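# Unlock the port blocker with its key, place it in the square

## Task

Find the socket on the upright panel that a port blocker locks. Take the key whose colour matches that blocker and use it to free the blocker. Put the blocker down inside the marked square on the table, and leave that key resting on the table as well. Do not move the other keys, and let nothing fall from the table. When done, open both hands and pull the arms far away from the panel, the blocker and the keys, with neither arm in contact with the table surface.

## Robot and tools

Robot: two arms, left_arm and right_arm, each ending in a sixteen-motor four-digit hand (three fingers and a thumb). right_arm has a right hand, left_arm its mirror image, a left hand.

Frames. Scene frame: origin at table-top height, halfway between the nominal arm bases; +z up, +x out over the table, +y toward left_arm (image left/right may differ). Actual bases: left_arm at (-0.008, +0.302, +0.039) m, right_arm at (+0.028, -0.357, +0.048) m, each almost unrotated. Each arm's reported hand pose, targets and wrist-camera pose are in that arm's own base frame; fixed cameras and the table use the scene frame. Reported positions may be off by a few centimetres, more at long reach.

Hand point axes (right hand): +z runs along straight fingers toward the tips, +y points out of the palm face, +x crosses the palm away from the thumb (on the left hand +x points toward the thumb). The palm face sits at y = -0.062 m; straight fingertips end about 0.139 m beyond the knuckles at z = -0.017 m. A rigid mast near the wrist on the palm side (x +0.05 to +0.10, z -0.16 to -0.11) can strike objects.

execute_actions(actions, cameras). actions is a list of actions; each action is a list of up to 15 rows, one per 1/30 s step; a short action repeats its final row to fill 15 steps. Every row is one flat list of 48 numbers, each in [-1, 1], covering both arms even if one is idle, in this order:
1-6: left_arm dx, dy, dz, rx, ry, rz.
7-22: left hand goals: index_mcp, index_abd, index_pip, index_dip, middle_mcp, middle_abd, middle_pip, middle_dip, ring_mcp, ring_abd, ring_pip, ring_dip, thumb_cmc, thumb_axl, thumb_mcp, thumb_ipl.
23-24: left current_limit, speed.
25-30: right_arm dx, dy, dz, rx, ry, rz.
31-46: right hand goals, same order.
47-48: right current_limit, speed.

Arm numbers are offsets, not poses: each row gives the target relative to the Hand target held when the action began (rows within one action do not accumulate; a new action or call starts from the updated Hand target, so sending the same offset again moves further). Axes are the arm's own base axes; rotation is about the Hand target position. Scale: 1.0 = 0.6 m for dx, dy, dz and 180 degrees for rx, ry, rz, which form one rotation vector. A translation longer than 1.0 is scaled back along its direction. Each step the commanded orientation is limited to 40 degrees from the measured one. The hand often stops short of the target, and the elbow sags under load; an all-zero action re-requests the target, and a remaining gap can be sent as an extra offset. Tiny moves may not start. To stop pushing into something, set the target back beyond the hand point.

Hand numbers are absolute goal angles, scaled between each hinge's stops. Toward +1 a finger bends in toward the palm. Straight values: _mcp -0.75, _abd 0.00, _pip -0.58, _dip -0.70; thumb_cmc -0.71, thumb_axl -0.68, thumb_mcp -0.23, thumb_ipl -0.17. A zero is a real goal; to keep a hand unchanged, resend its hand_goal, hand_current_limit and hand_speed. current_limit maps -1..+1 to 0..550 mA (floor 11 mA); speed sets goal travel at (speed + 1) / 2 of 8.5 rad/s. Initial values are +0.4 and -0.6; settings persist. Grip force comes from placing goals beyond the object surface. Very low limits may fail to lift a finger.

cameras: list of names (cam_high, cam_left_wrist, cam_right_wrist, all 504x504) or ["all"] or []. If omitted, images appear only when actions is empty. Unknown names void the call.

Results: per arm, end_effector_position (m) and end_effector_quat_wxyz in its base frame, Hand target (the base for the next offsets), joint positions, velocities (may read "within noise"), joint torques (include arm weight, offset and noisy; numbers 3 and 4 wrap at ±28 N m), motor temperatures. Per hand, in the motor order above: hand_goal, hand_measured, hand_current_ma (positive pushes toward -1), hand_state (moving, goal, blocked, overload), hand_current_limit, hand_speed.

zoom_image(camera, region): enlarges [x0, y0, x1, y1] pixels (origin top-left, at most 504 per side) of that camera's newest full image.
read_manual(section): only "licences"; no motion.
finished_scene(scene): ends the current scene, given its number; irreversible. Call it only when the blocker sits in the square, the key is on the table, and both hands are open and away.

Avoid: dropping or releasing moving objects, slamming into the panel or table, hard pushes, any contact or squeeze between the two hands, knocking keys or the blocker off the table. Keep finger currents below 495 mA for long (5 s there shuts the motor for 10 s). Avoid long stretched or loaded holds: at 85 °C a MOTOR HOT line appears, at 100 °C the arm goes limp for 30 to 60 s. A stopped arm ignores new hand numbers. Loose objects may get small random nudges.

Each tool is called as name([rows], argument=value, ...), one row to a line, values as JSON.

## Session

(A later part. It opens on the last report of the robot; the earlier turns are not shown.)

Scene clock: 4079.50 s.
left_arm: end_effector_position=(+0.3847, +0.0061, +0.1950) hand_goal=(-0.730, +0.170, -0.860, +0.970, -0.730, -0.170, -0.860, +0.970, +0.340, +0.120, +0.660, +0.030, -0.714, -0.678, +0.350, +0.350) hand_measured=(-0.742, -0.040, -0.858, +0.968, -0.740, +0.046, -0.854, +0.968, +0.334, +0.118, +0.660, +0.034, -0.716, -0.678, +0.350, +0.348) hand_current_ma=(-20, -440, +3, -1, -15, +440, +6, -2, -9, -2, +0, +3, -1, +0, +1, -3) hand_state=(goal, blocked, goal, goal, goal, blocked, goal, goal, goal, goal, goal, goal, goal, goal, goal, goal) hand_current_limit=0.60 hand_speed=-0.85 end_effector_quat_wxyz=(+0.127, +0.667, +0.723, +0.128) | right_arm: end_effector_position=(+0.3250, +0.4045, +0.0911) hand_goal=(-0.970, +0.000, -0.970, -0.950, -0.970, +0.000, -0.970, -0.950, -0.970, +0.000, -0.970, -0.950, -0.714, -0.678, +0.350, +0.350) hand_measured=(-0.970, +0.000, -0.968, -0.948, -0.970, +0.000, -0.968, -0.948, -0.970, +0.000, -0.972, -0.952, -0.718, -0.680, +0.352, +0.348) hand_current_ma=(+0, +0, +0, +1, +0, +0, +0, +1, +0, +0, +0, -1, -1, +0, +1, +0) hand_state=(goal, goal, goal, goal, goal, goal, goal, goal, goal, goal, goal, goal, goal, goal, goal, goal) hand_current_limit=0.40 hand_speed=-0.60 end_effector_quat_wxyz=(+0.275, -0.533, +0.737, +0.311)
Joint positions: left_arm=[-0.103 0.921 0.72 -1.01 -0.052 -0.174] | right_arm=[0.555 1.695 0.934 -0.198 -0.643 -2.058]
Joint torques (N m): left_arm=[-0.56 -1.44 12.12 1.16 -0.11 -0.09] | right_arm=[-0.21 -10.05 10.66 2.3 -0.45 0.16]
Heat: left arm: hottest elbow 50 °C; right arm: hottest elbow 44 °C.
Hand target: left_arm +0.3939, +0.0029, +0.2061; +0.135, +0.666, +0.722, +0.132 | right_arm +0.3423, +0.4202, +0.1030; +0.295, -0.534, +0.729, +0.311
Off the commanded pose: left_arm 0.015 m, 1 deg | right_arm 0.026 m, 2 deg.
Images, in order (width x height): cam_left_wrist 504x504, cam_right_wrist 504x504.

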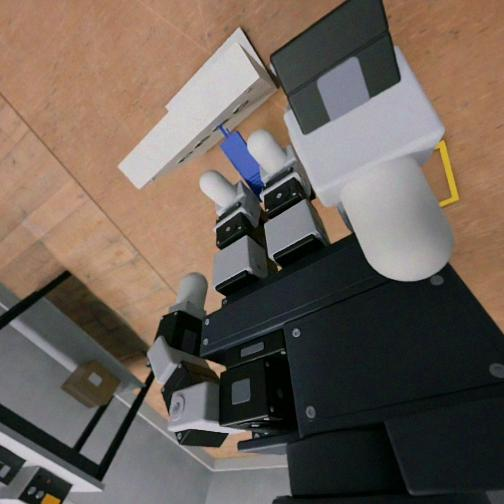

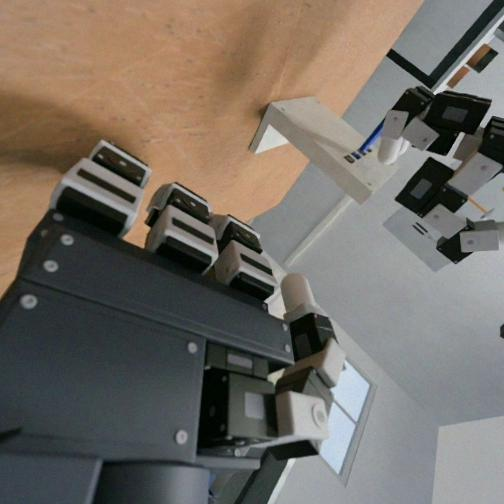

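execute_actions([
  [[0,0,0,0,0,0,-0.77,0.17,-0.812,0.97,-0.77,-0.17,-0.812,0.97,0.34,0.12,0.66,0.03,-0.714,-0.678,0.35,0.35,0.6,-0.7,0,0,0,0,0,0,-0.97,0,-0.97,-0.95,-0.97,0,-0.97,-0.95,-0.97,0,-0.97,-0.95,-0.714,-0.678,0.35,0.35,0.4,-0.6]],
  [[0,0,0,0,0,0,-0.709,0.17,-0.892,0.97,-0.709,-0.17,-0.892,0.97,0.34,0.12,0.66,0.03,-0.714,-0.678,0.35,0.35,0.6,-0.8,0,0,0,0,0,0,-0.97,0,-0.97,-0.95,-0.97,0,-0.97,-0.95,-0.97,0,-0.97,-0.95,-0.714,-0.678,0.35,0.35,0.4,-0.6]],
])

execute_actions([
  [[0,0,0,0.001,0,0,-0.77,0.17,-0.812,0.97,-0.77,-0.17,-0.812,0.97,0.34,0.12,0.66,0.03,-0.714,-0.678,0.35,0.35,0.6,-0.7,0,0,0,0,0,0,-0.97,0,-0.97,-0.95,-0.97,0,-0.97,-0.95,-0.97,0,-0.97,-0.95,-0.714,-0.678,0.35,0.35,0.4,-0.6]],
  [[0,0,0,0,0,0,-0.709,0.17,-0.892,0.97,-0.709,-0.17,-0.892,0.97,0.34,0.12,0.66,0.03,-0.714,-0.678,0.35,0.35,0.6,-0.8,0,0,0,0,0,0,-0.97,0,-0.97,-0.95,-0.97,0,-0.97,-0.95,-0.97,0,-0.97,-0.95,-0.714,-0.678,0.35,0.35,0.4,-0.6]],
])

execute_actions([
  [[0,0,0,0.001,0,0,-0.77,0.17,-0.812,0.97,-0.77,-0.17,-0.812,0.97,0.34,0.12,0.66,0.03,-0.714,-0.678,0.35,0.35,0.6,-0.7,0,0,0,0,0,0,-0.97,0,-0.97,-0.95,-0.97,0,-0.97,-0.95,-0.97,0,-0.97,-0.95,-0.714,-0.678,0.35,0.35,0.4,-0.6]],
  [[0,0,0,0,0,0,-0.709,0.17,-0.892,0.97,-0.709,-0.17,-0.892,0.97,0.34,0.12,0.66,0.03,-0.714,-0.678,0.35,0.35,0.6,-0.8,0,0,0,0,0,0,-0.97,0,-0.97,-0.95,-0.97,0,-0.97,-0.95,-0.97,0,-0.97,-0.95,-0.714,-0.678,0.35,0.35,0.4,-0.6]],
], cameras=["cam_left_wrist","cam_right_wrist"])

zoom_image(camera="cam_left_wrist", region=[209, 117, 231, 139])

zoom_image(camera="cam_right_wrist", region=[347, 144, 367, 164])

Scene clock: 4104.57 s.
left_arm: end_effector_position=(+0.3847, +0.0060, +0.1950) hand_goal=(-0.710, +0.170, -0.892, +0.970, -0.710, -0.170, -0.892, +0.970, +0.340, +0.120, +0.660, +0.030, -0.714, -0.678, +0.350, +0.350) hand_measured=(-0.726, -0.040, -0.890, +0.968, -0.724, +0.046, -0.888, +0.968, +0.334, +0.118, +0.660, +0.034, -0.716, -0.678, +0.350, +0.348) hand_current_ma=(-30, -440, +2, -1, -24, +440, +4, -2, -9, -2, +0, +3, -1, +0, +1, -3) hand_state=(goal, blocked, goal, goal, goal, blocked, goal, goal, goal, goal, goal, goal, goal, goal, goal, goal) hand_current_limit=0.60 hand_speed=-0.80 end_effector_quat_wxyz=(+0.127, +0.667, +0.723, +0.128) | right_arm: end_effector_position=(+0.3250, +0.4045, +0.0911) hand_goal=(-0.970, +0.000, -0.970, -0.950, -0.970, +0.000, -0.970, -0.950, -0.970, +0.000, -0.970, -0.950, -0.714, -0.678, +0.350, +0.350) hand_measured=(-0.970, +0.000, -0.968, -0.948, -0.970, +0.000, -0.968, -0.948, -0.970, +0.000, -0.972, -0.952, -0.718, -0.680, +0.352, +0.348) hand_current_ma=(+0, +0, +0, +1, +0, +0, +0, +1, +0, +0, +0, -1, -1, +0, +1, +0) hand_state=(goal, goal, goal, goal, goal, goal, goal, goal, goal, goal, goal, goal, goal, goal, goal, goal) hand_current_limit=0.40 hand_speed=-0.60 end_effector_quat_wxyz=(+0.275, -0.533, +0.737, +0.311)
Joint positions: left_arm=[-0.103 0.921 0.72 -1.01 -0.052 -0.174] | right_arm=[0.555 1.695 0.934 -0.198 -0.643 -2.058]
Joint torques (N m): left_arm=[-0.5 -1.38 12.14 1.17 -0.12 -0.08] | right_arm=[-0.26 -9.93 10.65 2.33 -0.45 0.15]
Heat: left arm: hottest elbow 50 °C; right arm: hottest elbow 44 °C.
Hand target: left_arm +0.3939, +0.0028, +0.2061; +0.136, +0.666, +0.722, +0.132 | right_arm +0.3423, +0.4202, +0.1030; +0.295, -0.534, +0.729, +0.311
Off the commanded pose: left_arm 0.015 m, 1 deg | right_arm 0.026 m, 2 deg.

Scene clock: 4105.77 s.
left_arm: end_effector_position=(+0.3847, +0.0060, +0.1950) hand_goal=(-0.710, +0.170, -0.892, +0.970, -0.710, -0.170, -0.892, +0.970, +0.340, +0.120, +0.660, +0.030, -0.714, -0.678, +0.350, +0.350) hand_measured=(-0.726, -0.040, -0.890, +0.968, -0.724, +0.046, -0.888, +0.968, +0.334, +0.118, +0.660, +0.034, -0.716, -0.678, +0.350, +0.348) hand_current_ma=(-30, -440, +2, -1, -24, +440, +3, -2, -9, -2, +0, +3, -1, +0, +1, -3) hand_state=(goal, blocked, goal, goal, goal, blocked, goal, goal, goal, goal, goal, goal, goal, goal, goal, goal) hand_current_limit=0.60 hand_speed=-0.80 end_effector_quat_wxyz=(+0.127, +0.667, +0.723, +0.128) | right_arm: end_effector_position=(+0.3250, +0.4045, +0.0911) hand_goal=(-0.970, +0.000, -0.970, -0.950, -0.970, +0.000, -0.970, -0.950, -0.970, +0.000, -0.970, -0.950, -0.714, -0.678, +0.350, +0.350) hand_measured=(-0.970, +0.000, -0.968, -0.948, -0.970, +0.000, -0.968, -0.948, -0.970, +0.000, -0.972, -0.952, -0.718, -0.680, +0.352, +0.348) hand_current_ma=(+0, +0, +0, +1, +0, +0, +0, +1, +0, +0, +0, -1, -1, +0, +1, +0) hand_state=(goal, goal, goal, goal, goal, goal, goal, goal, goal, goal, goal, goal, goal, goal, goal, goal) hand_current_limit=0.40 hand_speed=-0.60 end_effector_quat_wxyz=(+0.275, -0.533, +0.737, +0.311)
Joint positions: left_arm=[-0.103 0.921 0.72 -1.01 -0.052 -0.174] | right_arm=[0.555 1.695 0.934 -0.198 -0.643 -2.058]
Joint torques (N m): left_arm=[-0.62 -1.44 12.12 1.17 -0.27 -0.09] | right_arm=[-0.32 -9.99 10.63 2.3 -0.45 0.15]
Heat: left arm: hottest elbow 50 °C; right arm: hottest elbow 44 °C.
Hand target: left_arm +0.3939, +0.0029, +0.2061; +0.135, +0.666, +0.721, +0.133 | right_arm +0.3423, +0.4202, +0.1030; +0.295, -0.534, +0.729, +0.311
Off the commanded pose: left_arm 0.015 m, 1 deg | right_arm 0.026 m, 2 deg.

Scene clock: 4106.97 s.
left_arm: end_effector_position=(+0.3847, +0.0064, +0.1951) hand_goal=(-0.710, +0.170, -0.892, +0.970, -0.710, -0.170, -0.892, +0.970, +0.340, +0.120, +0.660, +0.030, -0.714, -0.678, +0.350, +0.350) hand_measured=(-0.726, -0.040, -0.890, +0.968, -0.724, +0.046, -0.888, +0.968, +0.334, +0.118, +0.660, +0.034, -0.716, -0.678, +0.350, +0.348) hand_current_ma=(-31, -440, +1, -1, -25, +440, +3, -2, -9, -2, +0, +3, -1, +0, +1, -3) hand_state=(goal, blocked, goal, goal, goal, blocked, goal, goal, goal, goal, goal, goal, goal, goal, goal, goal) hand_current_limit=0.60 hand_speed=-0.80 end_effector_quat_wxyz=(+0.126, +0.667, +0.723, +0.129) | right_arm: end_effector_position=(+0.3250, +0.4045, +0.0911) hand_goal=(-0.970, +0.000, -0.970, -0.950, -0.970, +0.000, -0.970, -0.950, -0.970, +0.000, -0.970, -0.950, -0.714, -0.678, +0.350, +0.350) hand_measured=(-0.970, +0.000, -0.968, -0.948, -0.970, +0.000, -0.968, -0.948, -0.970, +0.000, -0.972, -0.952, -0.718, -0.680, +0.352, +0.348) hand_current_ma=(+0, +0, +0, +1, +0, +0, +0, +1, +0, +0, +0, -1, -1, +0, +1, +0) hand_state=(goal, goal, goal, goal, goal, goal, goal, goal, goal, goal, goal, goal, goal, goal, goal, goal) hand_current_limit=0.40 hand_speed=-0.60 end_effector_quat_wxyz=(+0.275, -0.533, +0.737, +0.311)
Joint positions: left_arm=[-0.103 0.921 0.72 -1.01 -0.054 -0.174] | right_arm=[0.555 1.695 0.934 -0.198 -0.643 -2.058]
Joint torques (N m): left_arm=[-0.73 -1.38 12.11 1.17 -0.32 -0.09] | right_arm=[-0.26 -9.93 10.63 2.28 -0.45 0.14]
Heat: left arm: hottest elbow 50 °C; right arm: hottest elbow 44 °C.
Hand target: left_arm +0.3939, +0.0029, +0.2061; +0.134, +0.666, +0.721, +0.134 | right_arm +0.3423, +0.4202, +0.1030; +0.295, -0.534, +0.729, +0.311
Off the commanded pose: left_arm 0.015 m, 1 deg | right_arm 0.026 m, 2 deg.
Images, in order (width x height): cam_left_wrist 504x504, cam_right_wrist 504x504.

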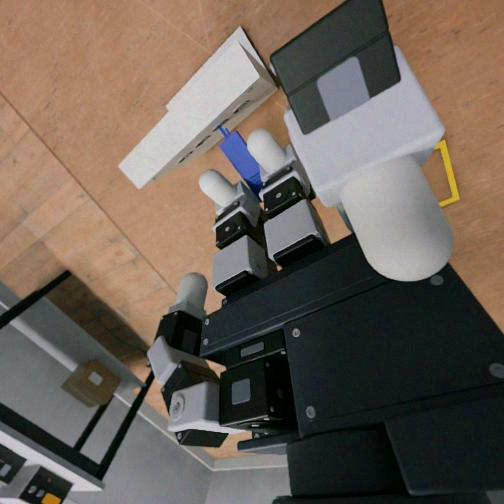

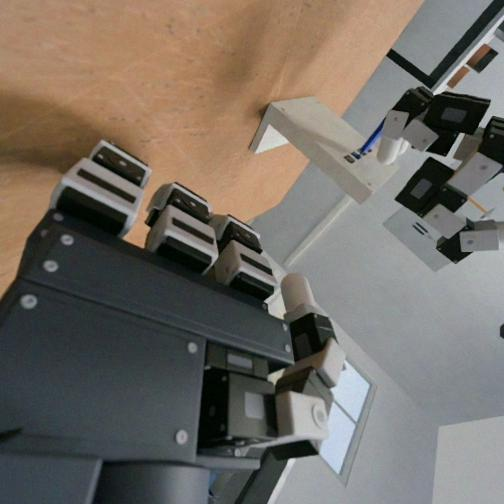

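Scaled by 22.909 from the camera's 504x504 image, which has a finer 720x720 frame.

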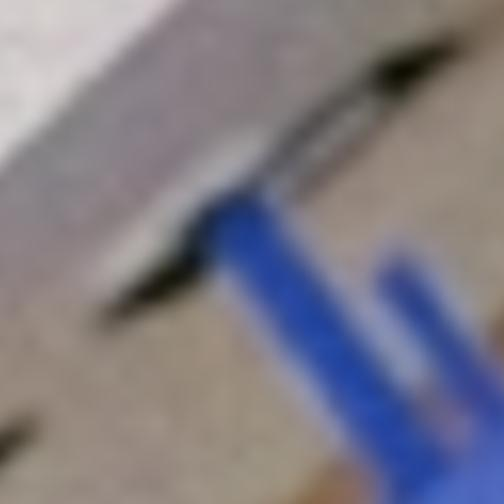

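Scaled by 25.200 from the camera's 504x504 image, which has a finer 720x720 frame.

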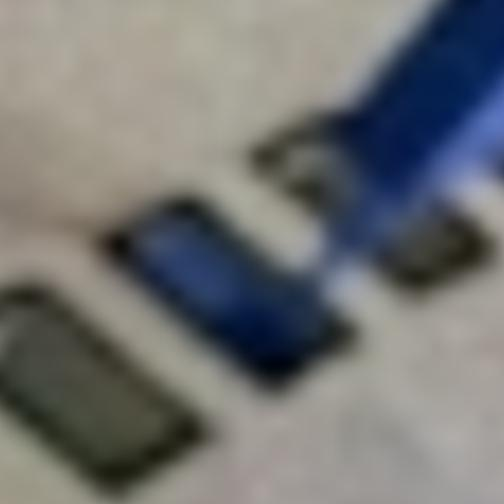

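execute_actions([
  [[0,0,0,0,0,0,-0.743,0.17,-0.826,0.97,-0.743,-0.17,-0.826,0.97,0.34,0.12,0.66,0.03,-0.714,-0.678,0.35,0.35,0.6,-0.8,0,0,0,0,0,0,-0.97,0,-0.97,-0.95,-0.97,0,-0.97,-0.95,-0.97,0,-0.97,-0.95,-0.714,-0.678,0.35,0.35,0.4,-0.6]],
  [[0,0,0,0,0,0,-0.779,0.17,-0.793,0.97,-0.779,-0.17,-0.793,0.97,0.34,0.12,0.66,0.03,-0.714,-0.678,0.35,0.35,0.6,-0.8,0,0,0,0,0,0,-0.97,0,-0.97,-0.95,-0.97,0,-0.97,-0.95,-0.97,0,-0.97,-0.95,-0.714,-0.678,0.35,0.35,0.4,-0.6]],
], cameras=["cam_left_wrist","cam_right_wrist"])

zoom_image(camera="cam_left_wrist", region=[209, 117, 231, 139])

zoom_image(camera="cam_right_wrist", region=[347, 144, 367, 164])

Scene clock: 4145.07 s.
left_arm: end_effector_position=(+0.3847, +0.0065, +0.1950) hand_goal=(-0.780, +0.170, -0.794, +0.970, -0.780, -0.170, -0.794, +0.970, +0.340, +0.120, +0.660, +0.030, -0.714, -0.678, +0.350, +0.350) hand_measured=(-0.780, -0.040, -0.796, +0.968, -0.778, +0.046, -0.796, +0.968, +0.334, +0.118, +0.660, +0.034, -0.716, -0.678, +0.350, +0.348) hand_current_ma=(+0, -440, -3, -1, +2, +440, -1, -2, -9, -2, +0, +3, -1, +0, +1, -3) hand_state=(goal, blocked, goal, goal, goal, blocked, goal, goal, goal, goal, goal, goal, goal, goal, goal, goal) hand_current_limit=0.60 hand_speed=-0.80 end_effector_quat_wxyz=(+0.126, +0.667, +0.723, +0.129) | right_arm: end_effector_position=(+0.3250, +0.4045, +0.0911) hand_goal=(-0.970, +0.000, -0.970, -0.950, -0.970, +0.000, -0.970, -0.950, -0.970, +0.000, -0.970, -0.950, -0.714, -0.678, +0.350, +0.350) hand_measured=(-0.970, +0.000, -0.968, -0.948, -0.970, +0.000, -0.968, -0.948, -0.970, +0.000, -0.972, -0.952, -0.718, -0.680, +0.352, +0.348) hand_current_ma=(+0, +0, +0, +1, +0, +0, +0, +1, +0, +0, +0, -1, -1, +0, +1, +0) hand_state=(goal, goal, goal, goal, goal, goal, goal, goal, goal, goal, goal, goal, goal, goal, goal, goal) hand_current_limit=0.40 hand_speed=-0.60 end_effector_quat_wxyz=(+0.275, -0.533, +0.737, +0.311)
Joint positions: left_arm=[-0.103 0.922 0.72 -1.01 -0.055 -0.174] | right_arm=[0.555 1.695 0.934 -0.198 -0.643 -2.058]
Joint torques (N m): left_arm=[-0.73 -1.44 12.1 1.16 -0.31 -0.09] | right_arm=[-0.26 -9.88 10.63 2.28 -0.45 0.15]
Heat: left arm: hottest elbow 50 °C; right arm: hottest elbow 44 °C.
Hand target: left_arm +0.3939, +0.0029, +0.2061; +0.133, +0.666, +0.721, +0.134 | right_arm +0.3423, +0.4202, +0.1030; +0.295, -0.534, +0.729, +0.311
Off the commanded pose: left_arm 0.015 m, 1 deg | right_arm 0.026 m, 2 deg.
Images, in order (width x height): cam_left_wrist 504x504, cam_right_wrist 504x504.

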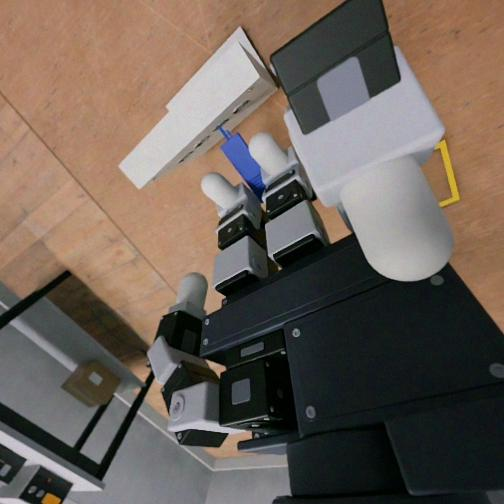

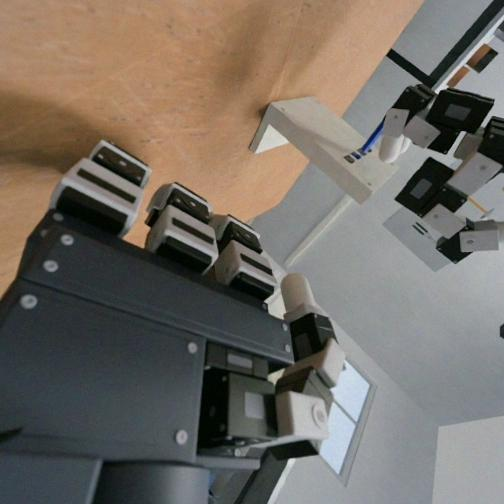

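Scaled by 22.909 from the camera's 504x504 image, which has a finer 720x720 frame.

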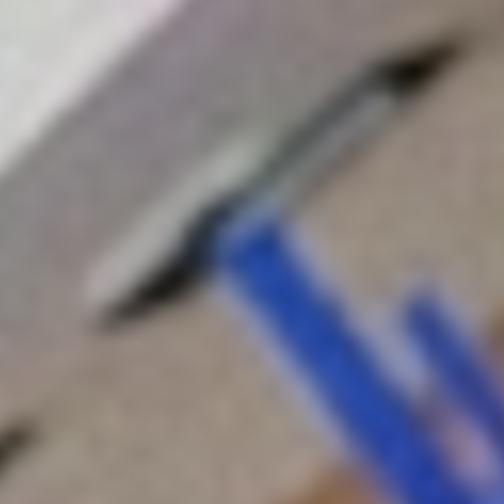

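Scaled by 25.200 from the camera's 504x504 image, which has a finer 720x720 frame.

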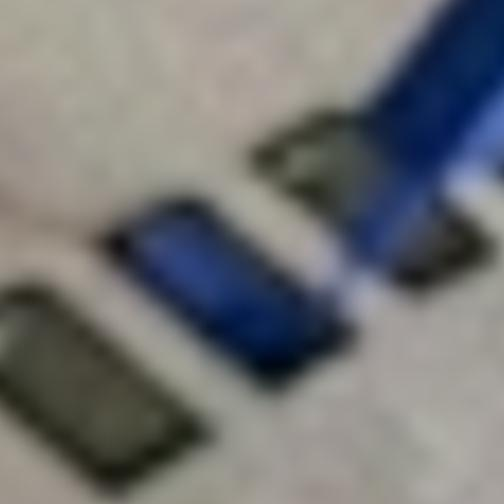

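execute_actions([
  [[0,0,0,0,0,0,-0.735,0.17,-0.890,0.97,-0.735,-0.17,-0.890,0.97,0.34,0.12,0.66,0.03,-0.714,-0.678,0.35,0.35,0.6,-0.8,0,0,0,0,0,0,-0.97,0,-0.97,-0.95,-0.97,0,-0.97,-0.95,-0.97,0,-0.97,-0.95,-0.714,-0.678,0.35,0.35,0.4,-0.6]],
], cameras=["cam_left_wrist","cam_right_wrist"])

zoom_image(camera="cam_left_wrist", region=[209, 117, 231, 139])

zoom_image(camera="cam_right_wrist", region=[347, 144, 367, 164])

Scene clock: 4211.27 s.
left_arm: end_effector_position=(+0.3847, +0.0065, +0.1950) hand_goal=(-0.736, +0.170, -0.890, +0.970, -0.736, -0.170, -0.890, +0.970, +0.340, +0.120, +0.660, +0.030, -0.714, -0.678, +0.350, +0.350) hand_measured=(-0.744, -0.040, -0.886, +0.968, -0.742, +0.046, -0.884, +0.968, +0.334, +0.118, +0.660, +0.034, -0.716, -0.678, +0.350, +0.348) hand_current_ma=(-12, -440, +4, -1, -9, +440, +8, -2, -9, -2, +0, +3, -1, +0, +1, -3) hand_state=(goal, blocked, goal, goal, goal, blocked, goal, goal, goal, goal, goal, goal, goal, goal, goal, goal) hand_current_limit=0.60 hand_speed=-0.80 end_effector_quat_wxyz=(+0.126, +0.667, +0.723, +0.129) | right_arm: end_effector_position=(+0.3250, +0.4045, +0.0911) hand_goal=(-0.970, +0.000, -0.970, -0.950, -0.970, +0.000, -0.970, -0.950, -0.970, +0.000, -0.970, -0.950, -0.714, -0.678, +0.350, +0.350) hand_measured=(-0.970, +0.000, -0.968, -0.948, -0.970, +0.000, -0.968, -0.948, -0.970, +0.000, -0.972, -0.952, -0.718, -0.680, +0.352, +0.348) hand_current_ma=(+0, +0, +0, +1, +0, +0, +0, +1, +0, +0, +0, -1, -1, +0, +1, +0) hand_state=(goal, goal, goal, goal, goal, goal, goal, goal, goal, goal, goal, goal, goal, goal, goal, goal) hand_current_limit=0.40 hand_speed=-0.60 end_effector_quat_wxyz=(+0.275, -0.533, +0.737, +0.311)
Joint positions: left_arm=[-0.103 0.922 0.72 -1.01 -0.055 -0.174] | right_arm=[0.555 1.695 0.934 -0.198 -0.643 -2.058]
Joint torques (N m): left_arm=[-0.79 -1.38 12.11 1.16 -0.32 -0.09] | right_arm=[-0.15 -9.93 10.65 2.3 -0.45 0.15]
Heat: left arm: hottest elbow 50 °C; right arm: hottest elbow 44 °C.
Hand target: left_arm +0.3939, +0.0029, +0.2061; +0.133, +0.666, +0.721, +0.134 | right_arm +0.3423, +0.4202, +0.1030; +0.295, -0.534, +0.729, +0.311
Off the commanded pose: left_arm 0.015 m, 1 deg | right_arm 0.026 m, 2 deg.
Images, in order (width x height): cam_left_wrist 504x504, cam_right_wrist 504x504.

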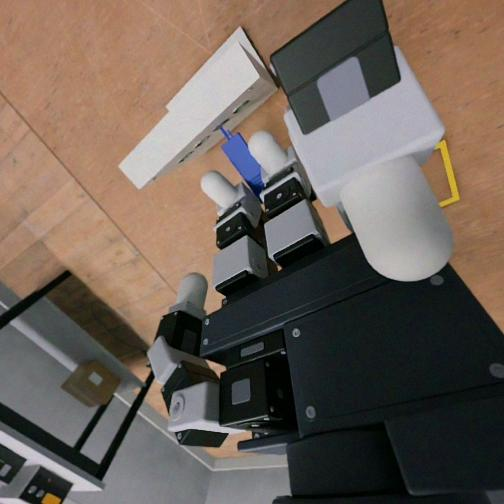

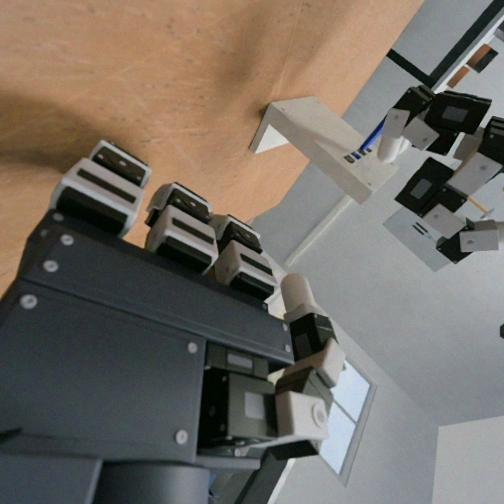

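Scaled by 22.909 from the camera's 504x504 image, which has a finer 720x720 frame.

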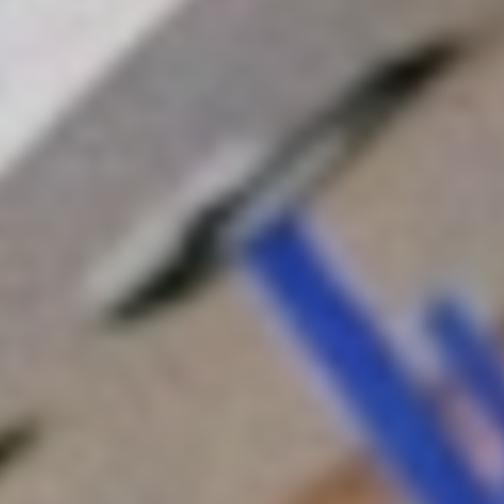

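Scaled by 25.200 from the camera's 504x504 image, which has a finer 720x720 frame.

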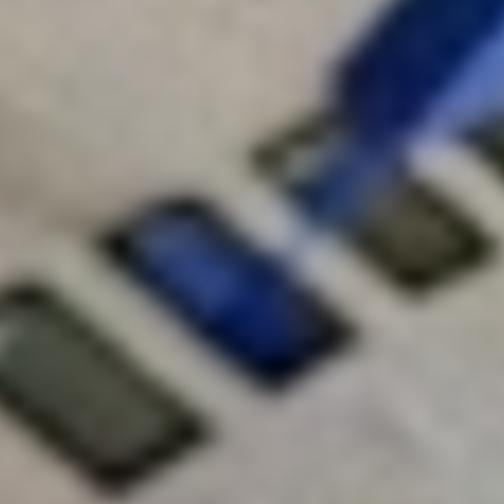

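execute_actions([
  [[0,0,0,0,0,0,-0.706,0.17,-0.932,0.97,-0.706,-0.17,-0.932,0.97,0.34,0.12,0.66,0.03,-0.714,-0.678,0.35,0.35,0.6,-0.8,0,0,0,0,0,0,-0.97,0,-0.97,-0.95,-0.97,0,-0.97,-0.95,-0.97,0,-0.97,-0.95,-0.714,-0.678,0.35,0.35,0.4,-0.6]],
])

execute_actions([
  [[0,0,0,0,0,0,-0.686,0.17,-0.922,0.97,-0.686,-0.17,-0.922,0.97,0.34,0.12,0.66,0.03,-0.714,-0.678,0.35,0.35,0.6,-0.85,0,0,0,0,0,0,-0.97,0,-0.97,-0.95,-0.97,0,-0.97,-0.95,-0.97,0,-0.97,-0.95,-0.714,-0.678,0.35,0.35,0.4,-0.6]],
], cameras=["cam_left_wrist","cam_right_wrist"])

zoom_image(camera="cam_left_wrist", region=[209, 117, 231, 139])

zoom_image(camera="cam_right_wrist", region=[347, 144, 367, 164])

Scene clock: 4233.20 s.
left_arm: end_effector_position=(+0.3847, +0.0065, +0.1950) hand_goal=(-0.706, +0.170, -0.932, +0.970, -0.706, -0.170, -0.932, +0.970, +0.340, +0.120, +0.660, +0.030, -0.714, -0.678, +0.350, +0.350) hand_measured=(-0.714, -0.040, -0.928, +0.968, -0.714, +0.046, -0.924, +0.968, +0.334, +0.118, +0.660, +0.034, -0.716, -0.678, +0.350, +0.348) hand_current_ma=(-13, -440, +5, -1, -10, +440, +9, -2, -9, -2, +0, +3, -1, +0, +1, -3) hand_state=(goal, blocked, goal, goal, goal, blocked, goal, goal, goal, goal, goal, goal, goal, goal, goal, goal) hand_current_limit=0.60 hand_speed=-0.80 end_effector_quat_wxyz=(+0.126, +0.667, +0.723, +0.129) | right_arm: end_effector_position=(+0.3250, +0.4045, +0.0911) hand_goal=(-0.970, +0.000, -0.970, -0.950, -0.970, +0.000, -0.970, -0.950, -0.970, +0.000, -0.970, -0.950, -0.714, -0.678, +0.350, +0.350) hand_measured=(-0.970, +0.000, -0.968, -0.948, -0.970, +0.000, -0.968, -0.948, -0.970, +0.000, -0.972, -0.952, -0.718, -0.680, +0.352, +0.348) hand_current_ma=(+0, +0, +0, +1, +0, +0, +0, +1, +0, +0, +0, -1, -1, +0, +1, +0) hand_state=(goal, goal, goal, goal, goal, goal, goal, goal, goal, goal, goal, goal, goal, goal, goal, goal) hand_current_limit=0.40 hand_speed=-0.60 end_effector_quat_wxyz=(+0.275, -0.533, +0.737, +0.311)
Joint positions: left_arm=[-0.103 0.922 0.72 -1.01 -0.055 -0.174] | right_arm=[0.555 1.695 0.934 -0.198 -0.643 -2.058]
Joint torques (N m): left_arm=[-0.79 -1.38 12.11 1.17 -0.31 -0.09] | right_arm=[-0.26 -9.99 10.66 2.32 -0.45 0.15]
Heat: left arm: hottest elbow 50 °C; right arm: hottest elbow 44 °C.
Hand target: left_arm +0.3939, +0.0029, +0.2061; +0.133, +0.666, +0.721, +0.134 | right_arm +0.3423, +0.4202, +0.1030; +0.295, -0.534, +0.729, +0.311
Off the commanded pose: left_arm 0.015 m, 1 deg | right_arm 0.026 m, 2 deg.

Scene clock: 4233.90 s.
left_arm: end_effector_position=(+0.3847, +0.0065, +0.1950) hand_goal=(-0.686, +0.170, -0.922, +0.970, -0.686, -0.170, -0.922, +0.970, +0.340, +0.120, +0.660, +0.030, -0.714, -0.678, +0.350, +0.350) hand_measured=(-0.708, -0.040, -0.926, +0.968, -0.706, +0.046, -0.924, +0.968, +0.334, +0.118, +0.660, +0.034, -0.716, -0.678, +0.350, +0.348) hand_current_ma=(-46, -440, -4, -1, -39, +440, -2, -2, -9, -2, +0, +3, -1, +0, +1, -3) hand_state=(blocked, blocked, goal, goal, blocked, blocked, goal, goal, goal, goal, goal, goal, goal, goal, goal, goal) hand_current_limit=0.60 hand_speed=-0.85 end_effector_quat_wxyz=(+0.126, +0.667, +0.723, +0.129) | right_arm: end_effector_position=(+0.3250, +0.4045, +0.0911) hand_goal=(-0.970, +0.000, -0.970, -0.950, -0.970, +0.000, -0.970, -0.950, -0.970, +0.000, -0.970, -0.950, -0.714, -0.678, +0.350, +0.350) hand_measured=(-0.970, +0.000, -0.968, -0.948, -0.970, +0.000, -0.968, -0.948, -0.970, +0.000, -0.972, -0.952, -0.718, -0.680, +0.352, +0.348) hand_current_ma=(+0, +0, +0, +1, +0, +0, +0, +1, +0, +0, +0, -1, -1, +0, +1, +0) hand_state=(goal, goal, goal, goal, goal, goal, goal, goal, goal, goal, goal, goal, goal, goal, goal, goal) hand_current_limit=0.40 hand_speed=-0.60 end_effector_quat_wxyz=(+0.275, -0.533, +0.737, +0.311)
Joint positions: left_arm=[-0.103 0.922 0.72 -1.01 -0.055 -0.175] | right_arm=[0.555 1.695 0.934 -0.198 -0.643 -2.058]
Joint torques (N m): left_arm=[-0.73 -1.44 12.11 1.18 -0.32 -0.09] | right_arm=[-0.21 -9.99 10.66 2.32 -0.45 0.15]
Heat: left arm: hottest elbow 50 °C; right arm: hottest elbow 44 °C.
Hand target: left_arm +0.3939, +0.0029, +0.2062; +0.133, +0.666, +0.721, +0.134 | right_arm +0.3423, +0.4202, +0.1030; +0.295, -0.534, +0.729, +0.311
Off the commanded pose: left_arm 0.015 m, 1 deg | right_arm 0.026 m, 2 deg.
Images, in order (width x height): cam_left_wrist 504x504, cam_right_wrist 504x504.

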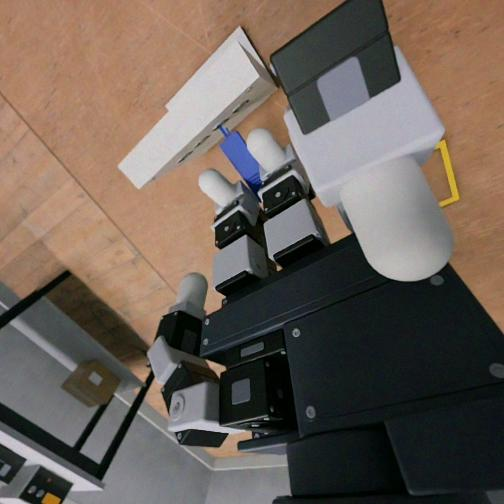

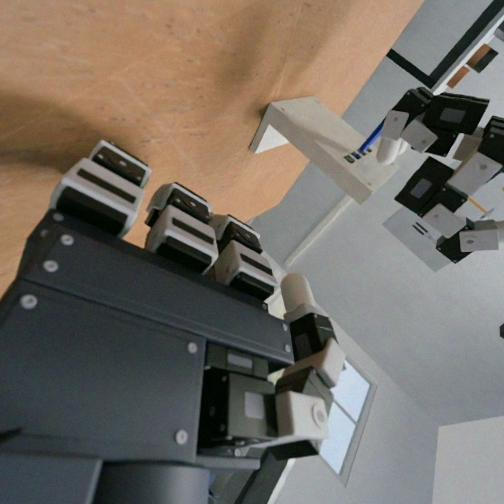

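Scaled by 22.909 from the camera's 504x504 image, which has a finer 720x720 frame.

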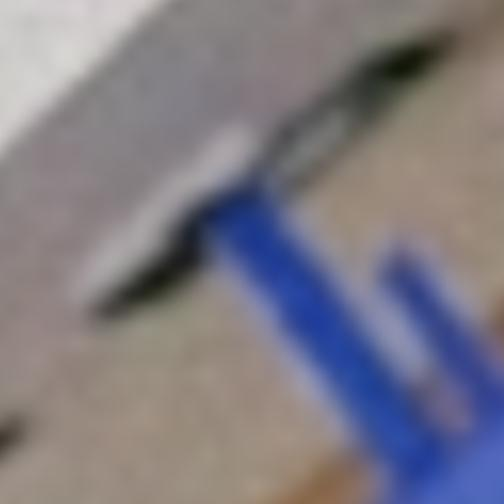

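Scaled by 25.200 from the camera's 504x504 image, which has a finer 720x720 frame.

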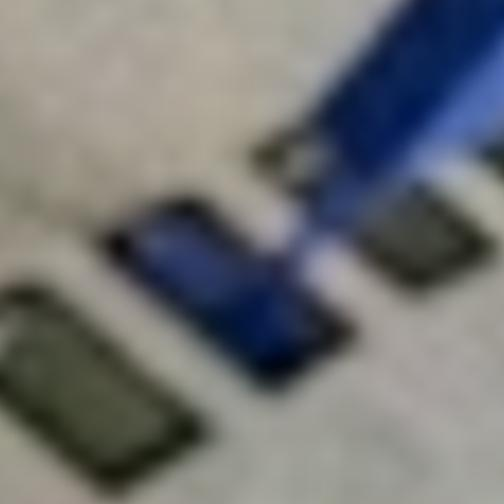

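execute_actions(actions=[])

zoom_image(camera="cam_left_wrist", region=[209, 117, 231, 139])

zoom_image(camera="cam_right_wrist", region=[347, 144, 367, 164])

Scene clock: 4265.47 s.
left_arm: end_effector_position=(+0.3847, +0.0065, +0.1950) hand_goal=(-0.686, +0.170, -0.922, +0.970, -0.686, -0.170, -0.922, +0.970, +0.340, +0.120, +0.660, +0.030, -0.714, -0.678, +0.350, +0.350) hand_measured=(-0.708, -0.040, -0.926, +0.968, -0.706, +0.046, -0.924, +0.968, +0.334, +0.118, +0.660, +0.034, -0.716, -0.678, +0.350, +0.348) hand_current_ma=(-46, -440, -4, -1, -39, +440, -2, -2, -9, -2, +0, +3, -1, +0, +1, -3) hand_state=(blocked, blocked, goal, goal, blocked, blocked, goal, goal, goal, goal, goal, goal, goal, goal, goal, goal) hand_current_limit=0.60 hand_speed=-0.85 end_effector_quat_wxyz=(+0.126, +0.667, +0.723, +0.129) | right_arm: end_effector_position=(+0.3250, +0.4045, +0.0911) hand_goal=(-0.970, +0.000, -0.970, -0.950, -0.970, +0.000, -0.970, -0.950, -0.970, +0.000, -0.970, -0.950, -0.714, -0.678, +0.350, +0.350) hand_measured=(-0.970, +0.000, -0.968, -0.948, -0.970, +0.000, -0.968, -0.948, -0.970, +0.000, -0.972, -0.952, -0.718, -0.680, +0.352, +0.348) hand_current_ma=(+0, +0, +0, +1, +0, +0, +0, +1, +0, +0, +0, -1, -1, +0, +1, +0) hand_state=(goal, goal, goal, goal, goal, goal, goal, goal, goal, goal, goal, goal, goal, goal, goal, goal) hand_current_limit=0.40 hand_speed=-0.60 end_effector_quat_wxyz=(+0.275, -0.533, +0.737, +0.311)
Joint positions: left_arm=[-0.103 0.922 0.72 -1.01 -0.055 -0.175] | right_arm=[0.555 1.695 0.934 -0.198 -0.643 -2.058]
Joint velocities: within noise
Joint torques (N m): left_arm=[-0.79 -1.44 12.12 1.16 -0.32 -0.09] | right_arm=[-0.26 -9.93 10.65 2.33 -0.45 0.16]
Motor temperatures (°C): left_arm=[24 27 50 24 25 25] | right_arm=[23 29 44 25 26 25]
Heat: left arm: hottest elbow 50 °C; right arm: hottest elbow 44 °C.
Hand target: left_arm +0.3939, +0.0029, +0.2062; +0.133, +0.666, +0.721, +0.134 | right_arm +0.3423, +0.4202, +0.1030; +0.295, -0.534, +0.729, +0.311
Off the commanded pose: left_arm 0.015 m, 1 deg | right_arm 0.026 m, 2 deg.

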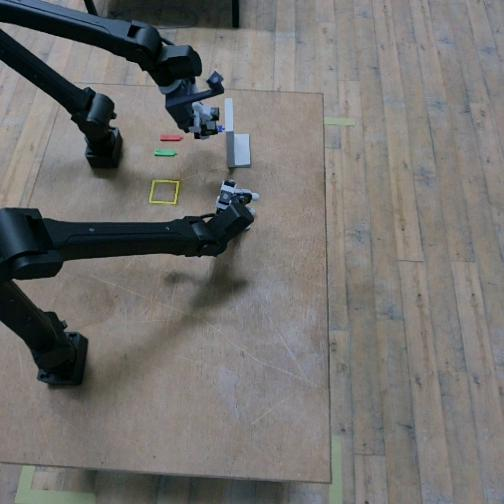

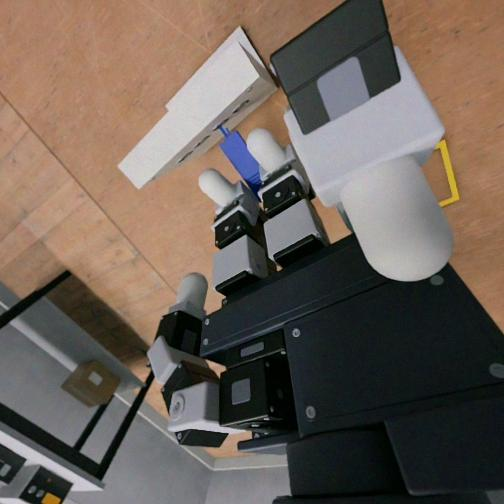

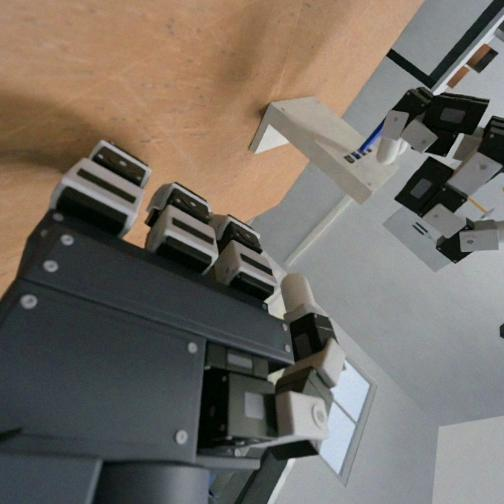

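Scaled by 22.909 from the camera's 504x504 image, which has a finer 720x720 frame.

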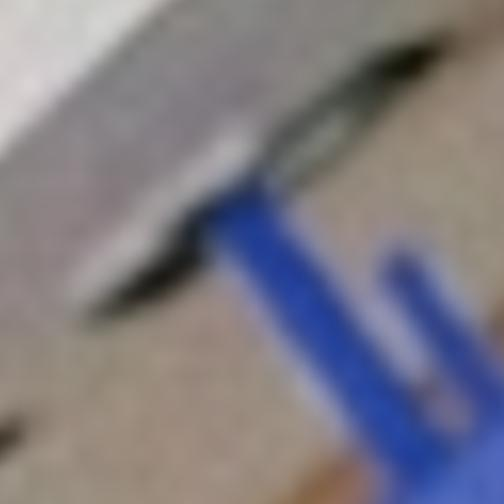

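Scaled by 25.200 from the camera's 504x504 image, which has a finer 720x720 frame.

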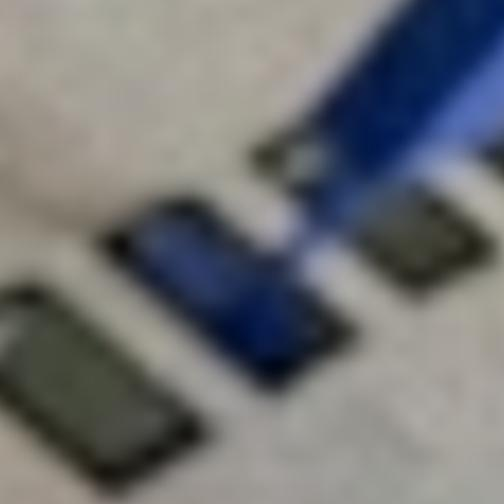

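execute_actions([
  [[0,0,0,0,0,0,-0.722,0.17,-0.879,0.97,-0.722,-0.17,-0.879,0.97,0.34,0.12,0.66,0.03,-0.714,-0.678,0.35,0.35,0.6,-0.85,0,0,0,0,0,0,-0.97,0,-0.97,-0.95,-0.97,0,-0.97,-0.95,-0.97,0,-0.97,-0.95,-0.714,-0.678,0.35,0.35,0.4,-0.6]],
  [[0,0,0,0.001,0,0,-0.722,0.17,-0.879,0.97,-0.722,-0.17,-0.879,0.97,0.34,0.12,0.66,0.03,-0.714,-0.678,0.35,0.35,0.6,-0.85,0,0,0,0,0,0,-0.97,0,-0.97,-0.95,-0.97,0,-0.97,-0.95,-0.97,0,-0.97,-0.95,-0.714,-0.678,0.35,0.35,0.4,-0.6]],
], cameras=["cam_left_wrist","cam_right_wrist"])

zoom_image(camera="cam_left_wrist", region=[209, 117, 231, 139])

zoom_image(camera="cam_right_wrist", region=[347, 144, 367, 164])

Scene clock: 4299.87 s.
left_arm: end_effector_position=(+0.3848, +0.0062, +0.1951) hand_goal=(-0.722, +0.170, -0.880, +0.970, -0.722, -0.170, -0.880, +0.970, +0.340, +0.120, +0.660, +0.030, -0.714, -0.678, +0.350, +0.350) hand_measured=(-0.728, -0.040, -0.886, +0.968, -0.726, +0.046, -0.884, +0.968, +0.334, +0.118, +0.660, +0.034, -0.716, -0.678, +0.350, +0.348) hand_current_ma=(-9, -440, -8, -1, -5, +440, -5, -2, -9, -2, +0, +3, -1, +0, +1, -3) hand_state=(goal, blocked, goal, goal, goal, blocked, goal, goal, goal, goal, goal, goal, goal, goal, goal, goal) hand_current_limit=0.60 hand_speed=-0.85 end_effector_quat_wxyz=(+0.125, +0.667, +0.723, +0.130) | right_arm: end_effector_position=(+0.3250, +0.4045, +0.0911) hand_goal=(-0.970, +0.000, -0.970, -0.950, -0.970, +0.000, -0.970, -0.950, -0.970, +0.000, -0.970, -0.950, -0.714, -0.678, +0.350, +0.350) hand_measured=(-0.970, +0.000, -0.968, -0.948, -0.970, +0.000, -0.968, -0.948, -0.970, +0.000, -0.972, -0.952, -0.718, -0.680, +0.352, +0.348) hand_current_ma=(+0, +0, +0, +1, +0, +0, +0, +1, +0, +0, +0, -1, -1, +0, +1, +0) hand_state=(goal, goal, goal, goal, goal, goal, goal, goal, goal, goal, goal, goal, goal, goal, goal, goal) hand_current_limit=0.40 hand_speed=-0.60 end_effector_quat_wxyz=(+0.275, -0.533, +0.737, +0.311)
Joint positions: left_arm=[-0.105 0.922 0.72 -1.01 -0.057 -0.175] | right_arm=[0.555 1.695 0.934 -0.198 -0.643 -2.058]
Joint torques (N m): left_arm=[-0.73 -1.44 12.1 1.16 -0.34 -0.09] | right_arm=[-0.21 -9.99 10.63 2.32 -0.45 0.14]
Heat: left arm: hottest elbow 50 °C; right arm: hottest elbow 44 °C.
Hand target: left_arm +0.3939, +0.0027, +0.2062; +0.132, +0.667, +0.721, +0.135 | right_arm +0.3423, +0.4202, +0.1030; +0.295, -0.534, +0.729, +0.311
Off the commanded pose: left_arm 0.015 m, 1 deg | right_arm 0.026 m, 2 deg.
Images, in order (width x height): cam_left_wrist 504x504, cam_right_wrist 504x504.

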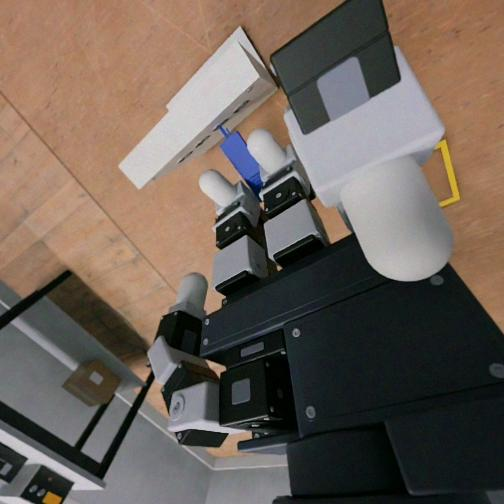

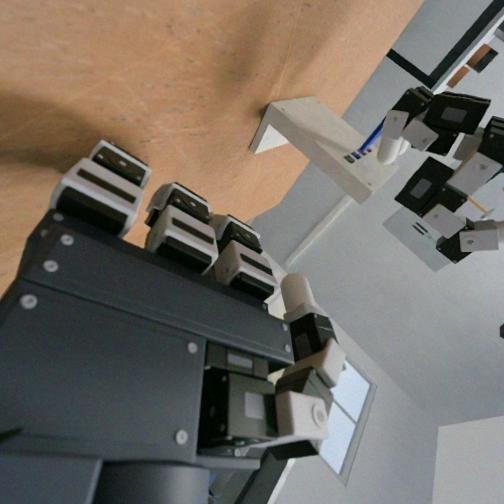

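Scaled by 22.909 from the camera's 504x504 image, which has a finer 720x720 frame.

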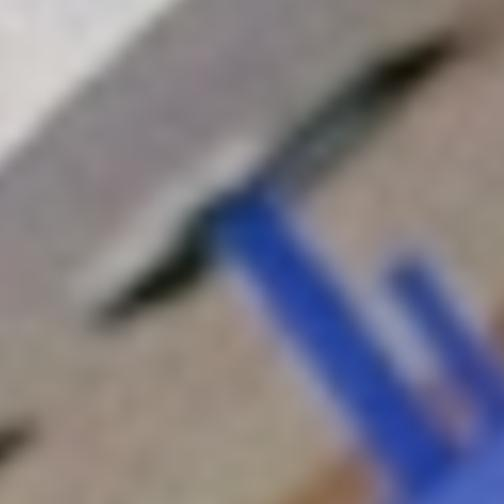

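Scaled by 25.200 from the camera's 504x504 image, which has a finer 720x720 frame.

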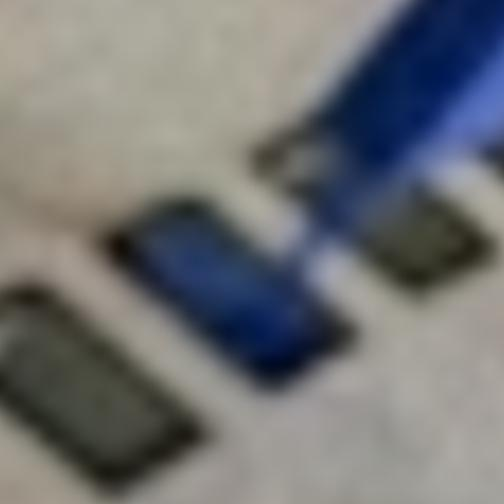

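execute_actions([
  [[0,0,0,0,0,0,-0.744,0.17,-0.863,0.97,-0.744,-0.17,-0.863,0.97,0.34,0.12,0.66,0.03,-0.714,-0.678,0.35,0.35,0.6,-0.85,0,0,0,0,0,0,-0.97,0,-0.97,-0.95,-0.97,0,-0.97,-0.95,-0.97,0,-0.97,-0.95,-0.714,-0.678,0.35,0.35,0.4,-0.6]],
], cameras=["cam_left_wrist","cam_right_wrist"])

zoom_image(camera="cam_left_wrist", region=[209, 117, 231, 139])

zoom_image(camera="cam_right_wrist", region=[347, 144, 367, 164])

Scene clock: 4318.57 s.
left_arm: end_effector_position=(+0.3848, +0.0064, +0.1951) hand_goal=(-0.744, +0.170, -0.864, +0.970, -0.744, -0.170, -0.864, +0.970, +0.340, +0.120, +0.660, +0.030, -0.714, -0.678, +0.350, +0.350) hand_measured=(-0.744, -0.040, -0.866, +0.968, -0.742, +0.046, -0.866, +0.968, +0.334, +0.118, +0.660, +0.034, -0.716, -0.678, +0.350, +0.348) hand_current_ma=(+0, -440, -2, -1, +1, +440, -1, -2, -9, -2, +0, +3, -1, +0, +1, -3) hand_state=(goal, blocked, goal, goal, goal, blocked, goal, goal, goal, goal, goal, goal, goal, goal, goal, goal) hand_current_limit=0.60 hand_speed=-0.85 end_effector_quat_wxyz=(+0.125, +0.667, +0.723, +0.130) | right_arm: end_effector_position=(+0.3250, +0.4045, +0.0911) hand_goal=(-0.970, +0.000, -0.970, -0.950, -0.970, +0.000, -0.970, -0.950, -0.970, +0.000, -0.970, -0.950, -0.714, -0.678, +0.350, +0.350) hand_measured=(-0.970, +0.000, -0.968, -0.948, -0.970, +0.000, -0.968, -0.948, -0.970, +0.000, -0.972, -0.952, -0.718, -0.680, +0.352, +0.348) hand_current_ma=(+0, +0, +0, +1, +0, +0, +0, +1, +0, +0, +0, -1, -1, +0, +1, +0) hand_state=(goal, goal, goal, goal, goal, goal, goal, goal, goal, goal, goal, goal, goal, goal, goal, goal) hand_current_limit=0.40 hand_speed=-0.60 end_effector_quat_wxyz=(+0.275, -0.533, +0.737, +0.311)
Joint positions: left_arm=[-0.105 0.922 0.72 -1.01 -0.058 -0.175] | right_arm=[0.555 1.695 0.934 -0.198 -0.643 -2.058]
Joint torques (N m): left_arm=[-0.79 -1.32 12.11 1.14 -0.32 -0.09] | right_arm=[-0.21 -9.99 10.63 2.3 -0.46 0.15]
Heat: left arm: hottest elbow 50 °C; right arm: hottest elbow 44 °C.
Hand target: left_arm +0.3939, +0.0028, +0.2062; +0.132, +0.667, +0.721, +0.135 | right_arm +0.3423, +0.4202, +0.1030; +0.295, -0.534, +0.729, +0.311
Off the commanded pose: left_arm 0.015 m, 1 deg | right_arm 0.026 m, 2 deg.
Images, in order (width x height): cam_left_wrist 504x504, cam_right_wrist 504x504.

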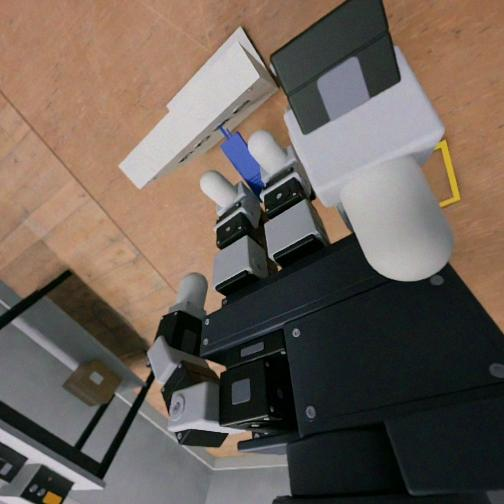

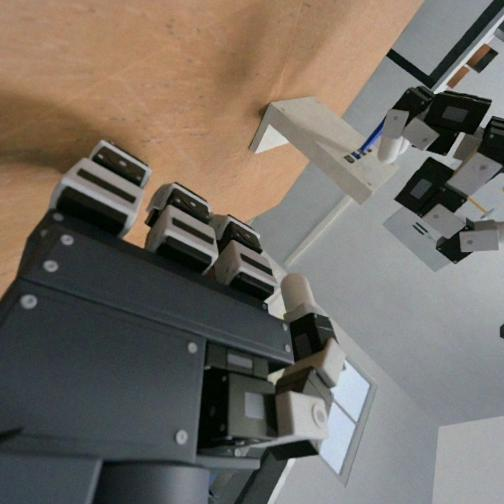

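Scaled by 22.909 from the camera's 504x504 image, which has a finer 720x720 frame.

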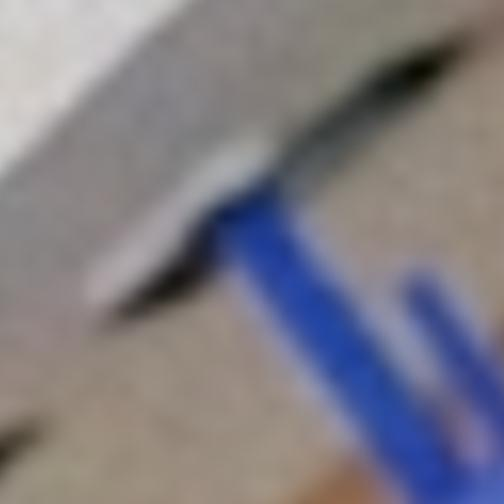

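Scaled by 25.200 from the camera's 504x504 image, which has a finer 720x720 frame.

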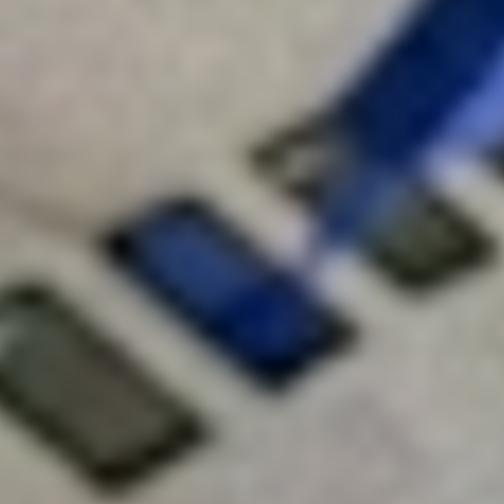

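execute_actions([
  [[0,0,0,0,0,0,-0.7305,0.17,-0.8824,0.97,-0.7305,-0.17,-0.8824,0.97,0.34,0.12,0.66,0.03,-0.714,-0.678,0.35,0.35,0.6,-0.85,0,0,0,0,0,0,-0.97,0,-0.97,-0.95,-0.97,0,-0.97,-0.95,-0.97,0,-0.97,-0.95,-0.714,-0.678,0.35,0.35,0.4,-0.6]],
  [[0,0,0,0,0,0,-0.7094,0.17,-0.9112,0.97,-0.7094,-0.17,-0.9112,0.97,0.34,0.12,0.66,0.03,-0.714,-0.678,0.35,0.35,0.6,-0.85,0,0,0,0,0,0,-0.97,0,-0.97,-0.95,-0.97,0,-0.97,-0.95,-0.97,0,-0.97,-0.95,-0.714,-0.678,0.35,0.35,0.4,-0.6]],
  [[0,0,0,0,0,0,-0.6894,0.17,-0.9018,0.97,-0.6894,-0.17,-0.9018,0.97,0.34,0.12,0.66,0.03,-0.714,-0.678,0.35,0.35,0.6,-0.85,0,0,0,0,0,0,-0.97,0,-0.97,-0.95,-0.97,0,-0.97,-0.95,-0.97,0,-0.97,-0.95,-0.714,-0.678,0.35,0.35,0.4,-0.6]],
], cameras=["cam_left_wrist","cam_right_wrist"])

zoom_image(camera="cam_left_wrist", region=[209, 117, 231, 139])

zoom_image(camera="cam_right_wrist", region=[347, 144, 367, 164])

Scene clock: 4348.13 s.
left_arm: end_effector_position=(+0.3847, +0.0065, +0.1950) hand_goal=(-0.690, +0.170, -0.902, +0.970, -0.690, -0.170, -0.902, +0.970, +0.340, +0.120, +0.660, +0.030, -0.714, -0.678, +0.350, +0.350) hand_measured=(-0.716, -0.040, -0.908, +0.968, -0.714, +0.046, -0.906, +0.968, +0.334, +0.118, +0.660, +0.034, -0.716, -0.678, +0.350, +0.348) hand_current_ma=(-56, -440, -6, -1, -49, +440, -4, -2, -9, -2, +0, +3, -1, +0, +1, -3) hand_state=(blocked, blocked, goal, goal, blocked, blocked, goal, goal, goal, goal, goal, goal, goal, goal, goal, goal) hand_current_limit=0.60 hand_speed=-0.85 end_effector_quat_wxyz=(+0.125, +0.667, +0.723, +0.130) | right_arm: end_effector_position=(+0.3250, +0.4045, +0.0911) hand_goal=(-0.970, +0.000, -0.970, -0.950, -0.970, +0.000, -0.970, -0.950, -0.970, +0.000, -0.970, -0.950, -0.714, -0.678, +0.350, +0.350) hand_measured=(-0.970, +0.000, -0.968, -0.948, -0.970, +0.000, -0.968, -0.948, -0.970, +0.000, -0.972, -0.952, -0.718, -0.680, +0.352, +0.348) hand_current_ma=(+0, +0, +0, +1, +0, +0, +0, +1, +0, +0, +0, -1, -1, +0, +1, +0) hand_state=(goal, goal, goal, goal, goal, goal, goal, goal, goal, goal, goal, goal, goal, goal, goal, goal) hand_current_limit=0.40 hand_speed=-0.60 end_effector_quat_wxyz=(+0.275, -0.533, +0.737, +0.311)
Joint positions: left_arm=[-0.105 0.922 0.72 -1.01 -0.058 -0.176] | right_arm=[0.555 1.695 0.934 -0.198 -0.643 -2.058]
Joint torques (N m): left_arm=[-0.73 -1.38 12.1 1.17 -0.32 -0.08] | right_arm=[-0.32 -9.99 10.66 2.32 -0.44 0.15]
Heat: left arm: hottest elbow 50 °C; right arm: hottest elbow 44 °C.
Hand target: left_arm +0.3939, +0.0028, +0.2061; +0.132, +0.667, +0.721, +0.135 | right_arm +0.3423, +0.4202, +0.1030; +0.295, -0.534, +0.729, +0.311
Off the commanded pose: left_arm 0.015 m, 1 deg | right_arm 0.026 m, 2 deg.
Images, in order (width x height): cam_left_wrist 504x504, cam_right_wrist 504x504.

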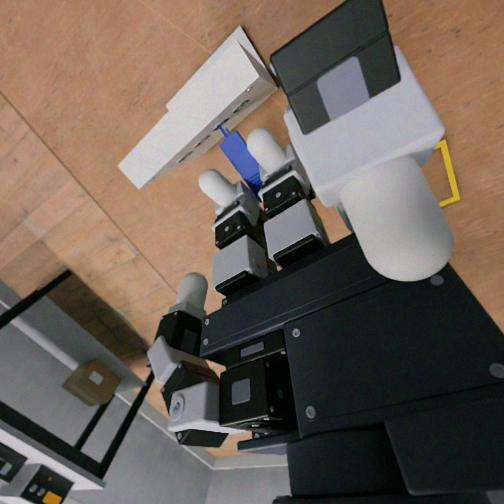

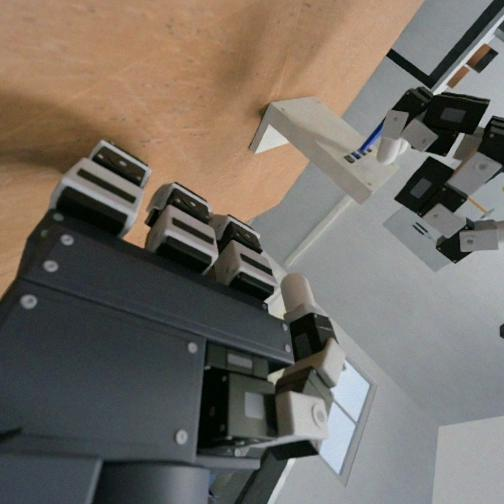

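Scaled by 22.909 from the camera's 504x504 image, which has a finer 720x720 frame.

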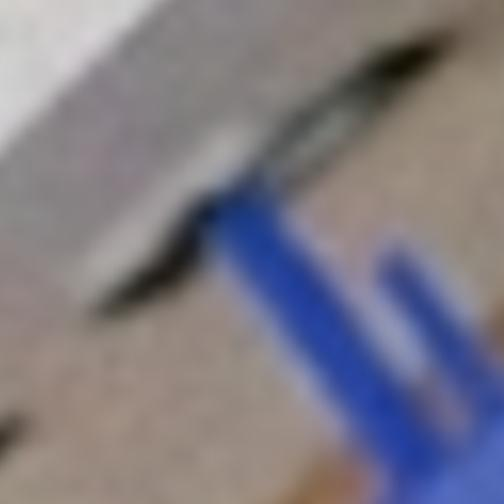

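Scaled by 25.200 from the camera's 504x504 image, which has a finer 720x720 frame.

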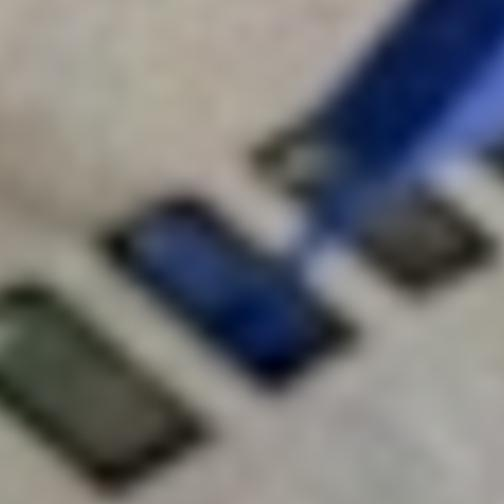

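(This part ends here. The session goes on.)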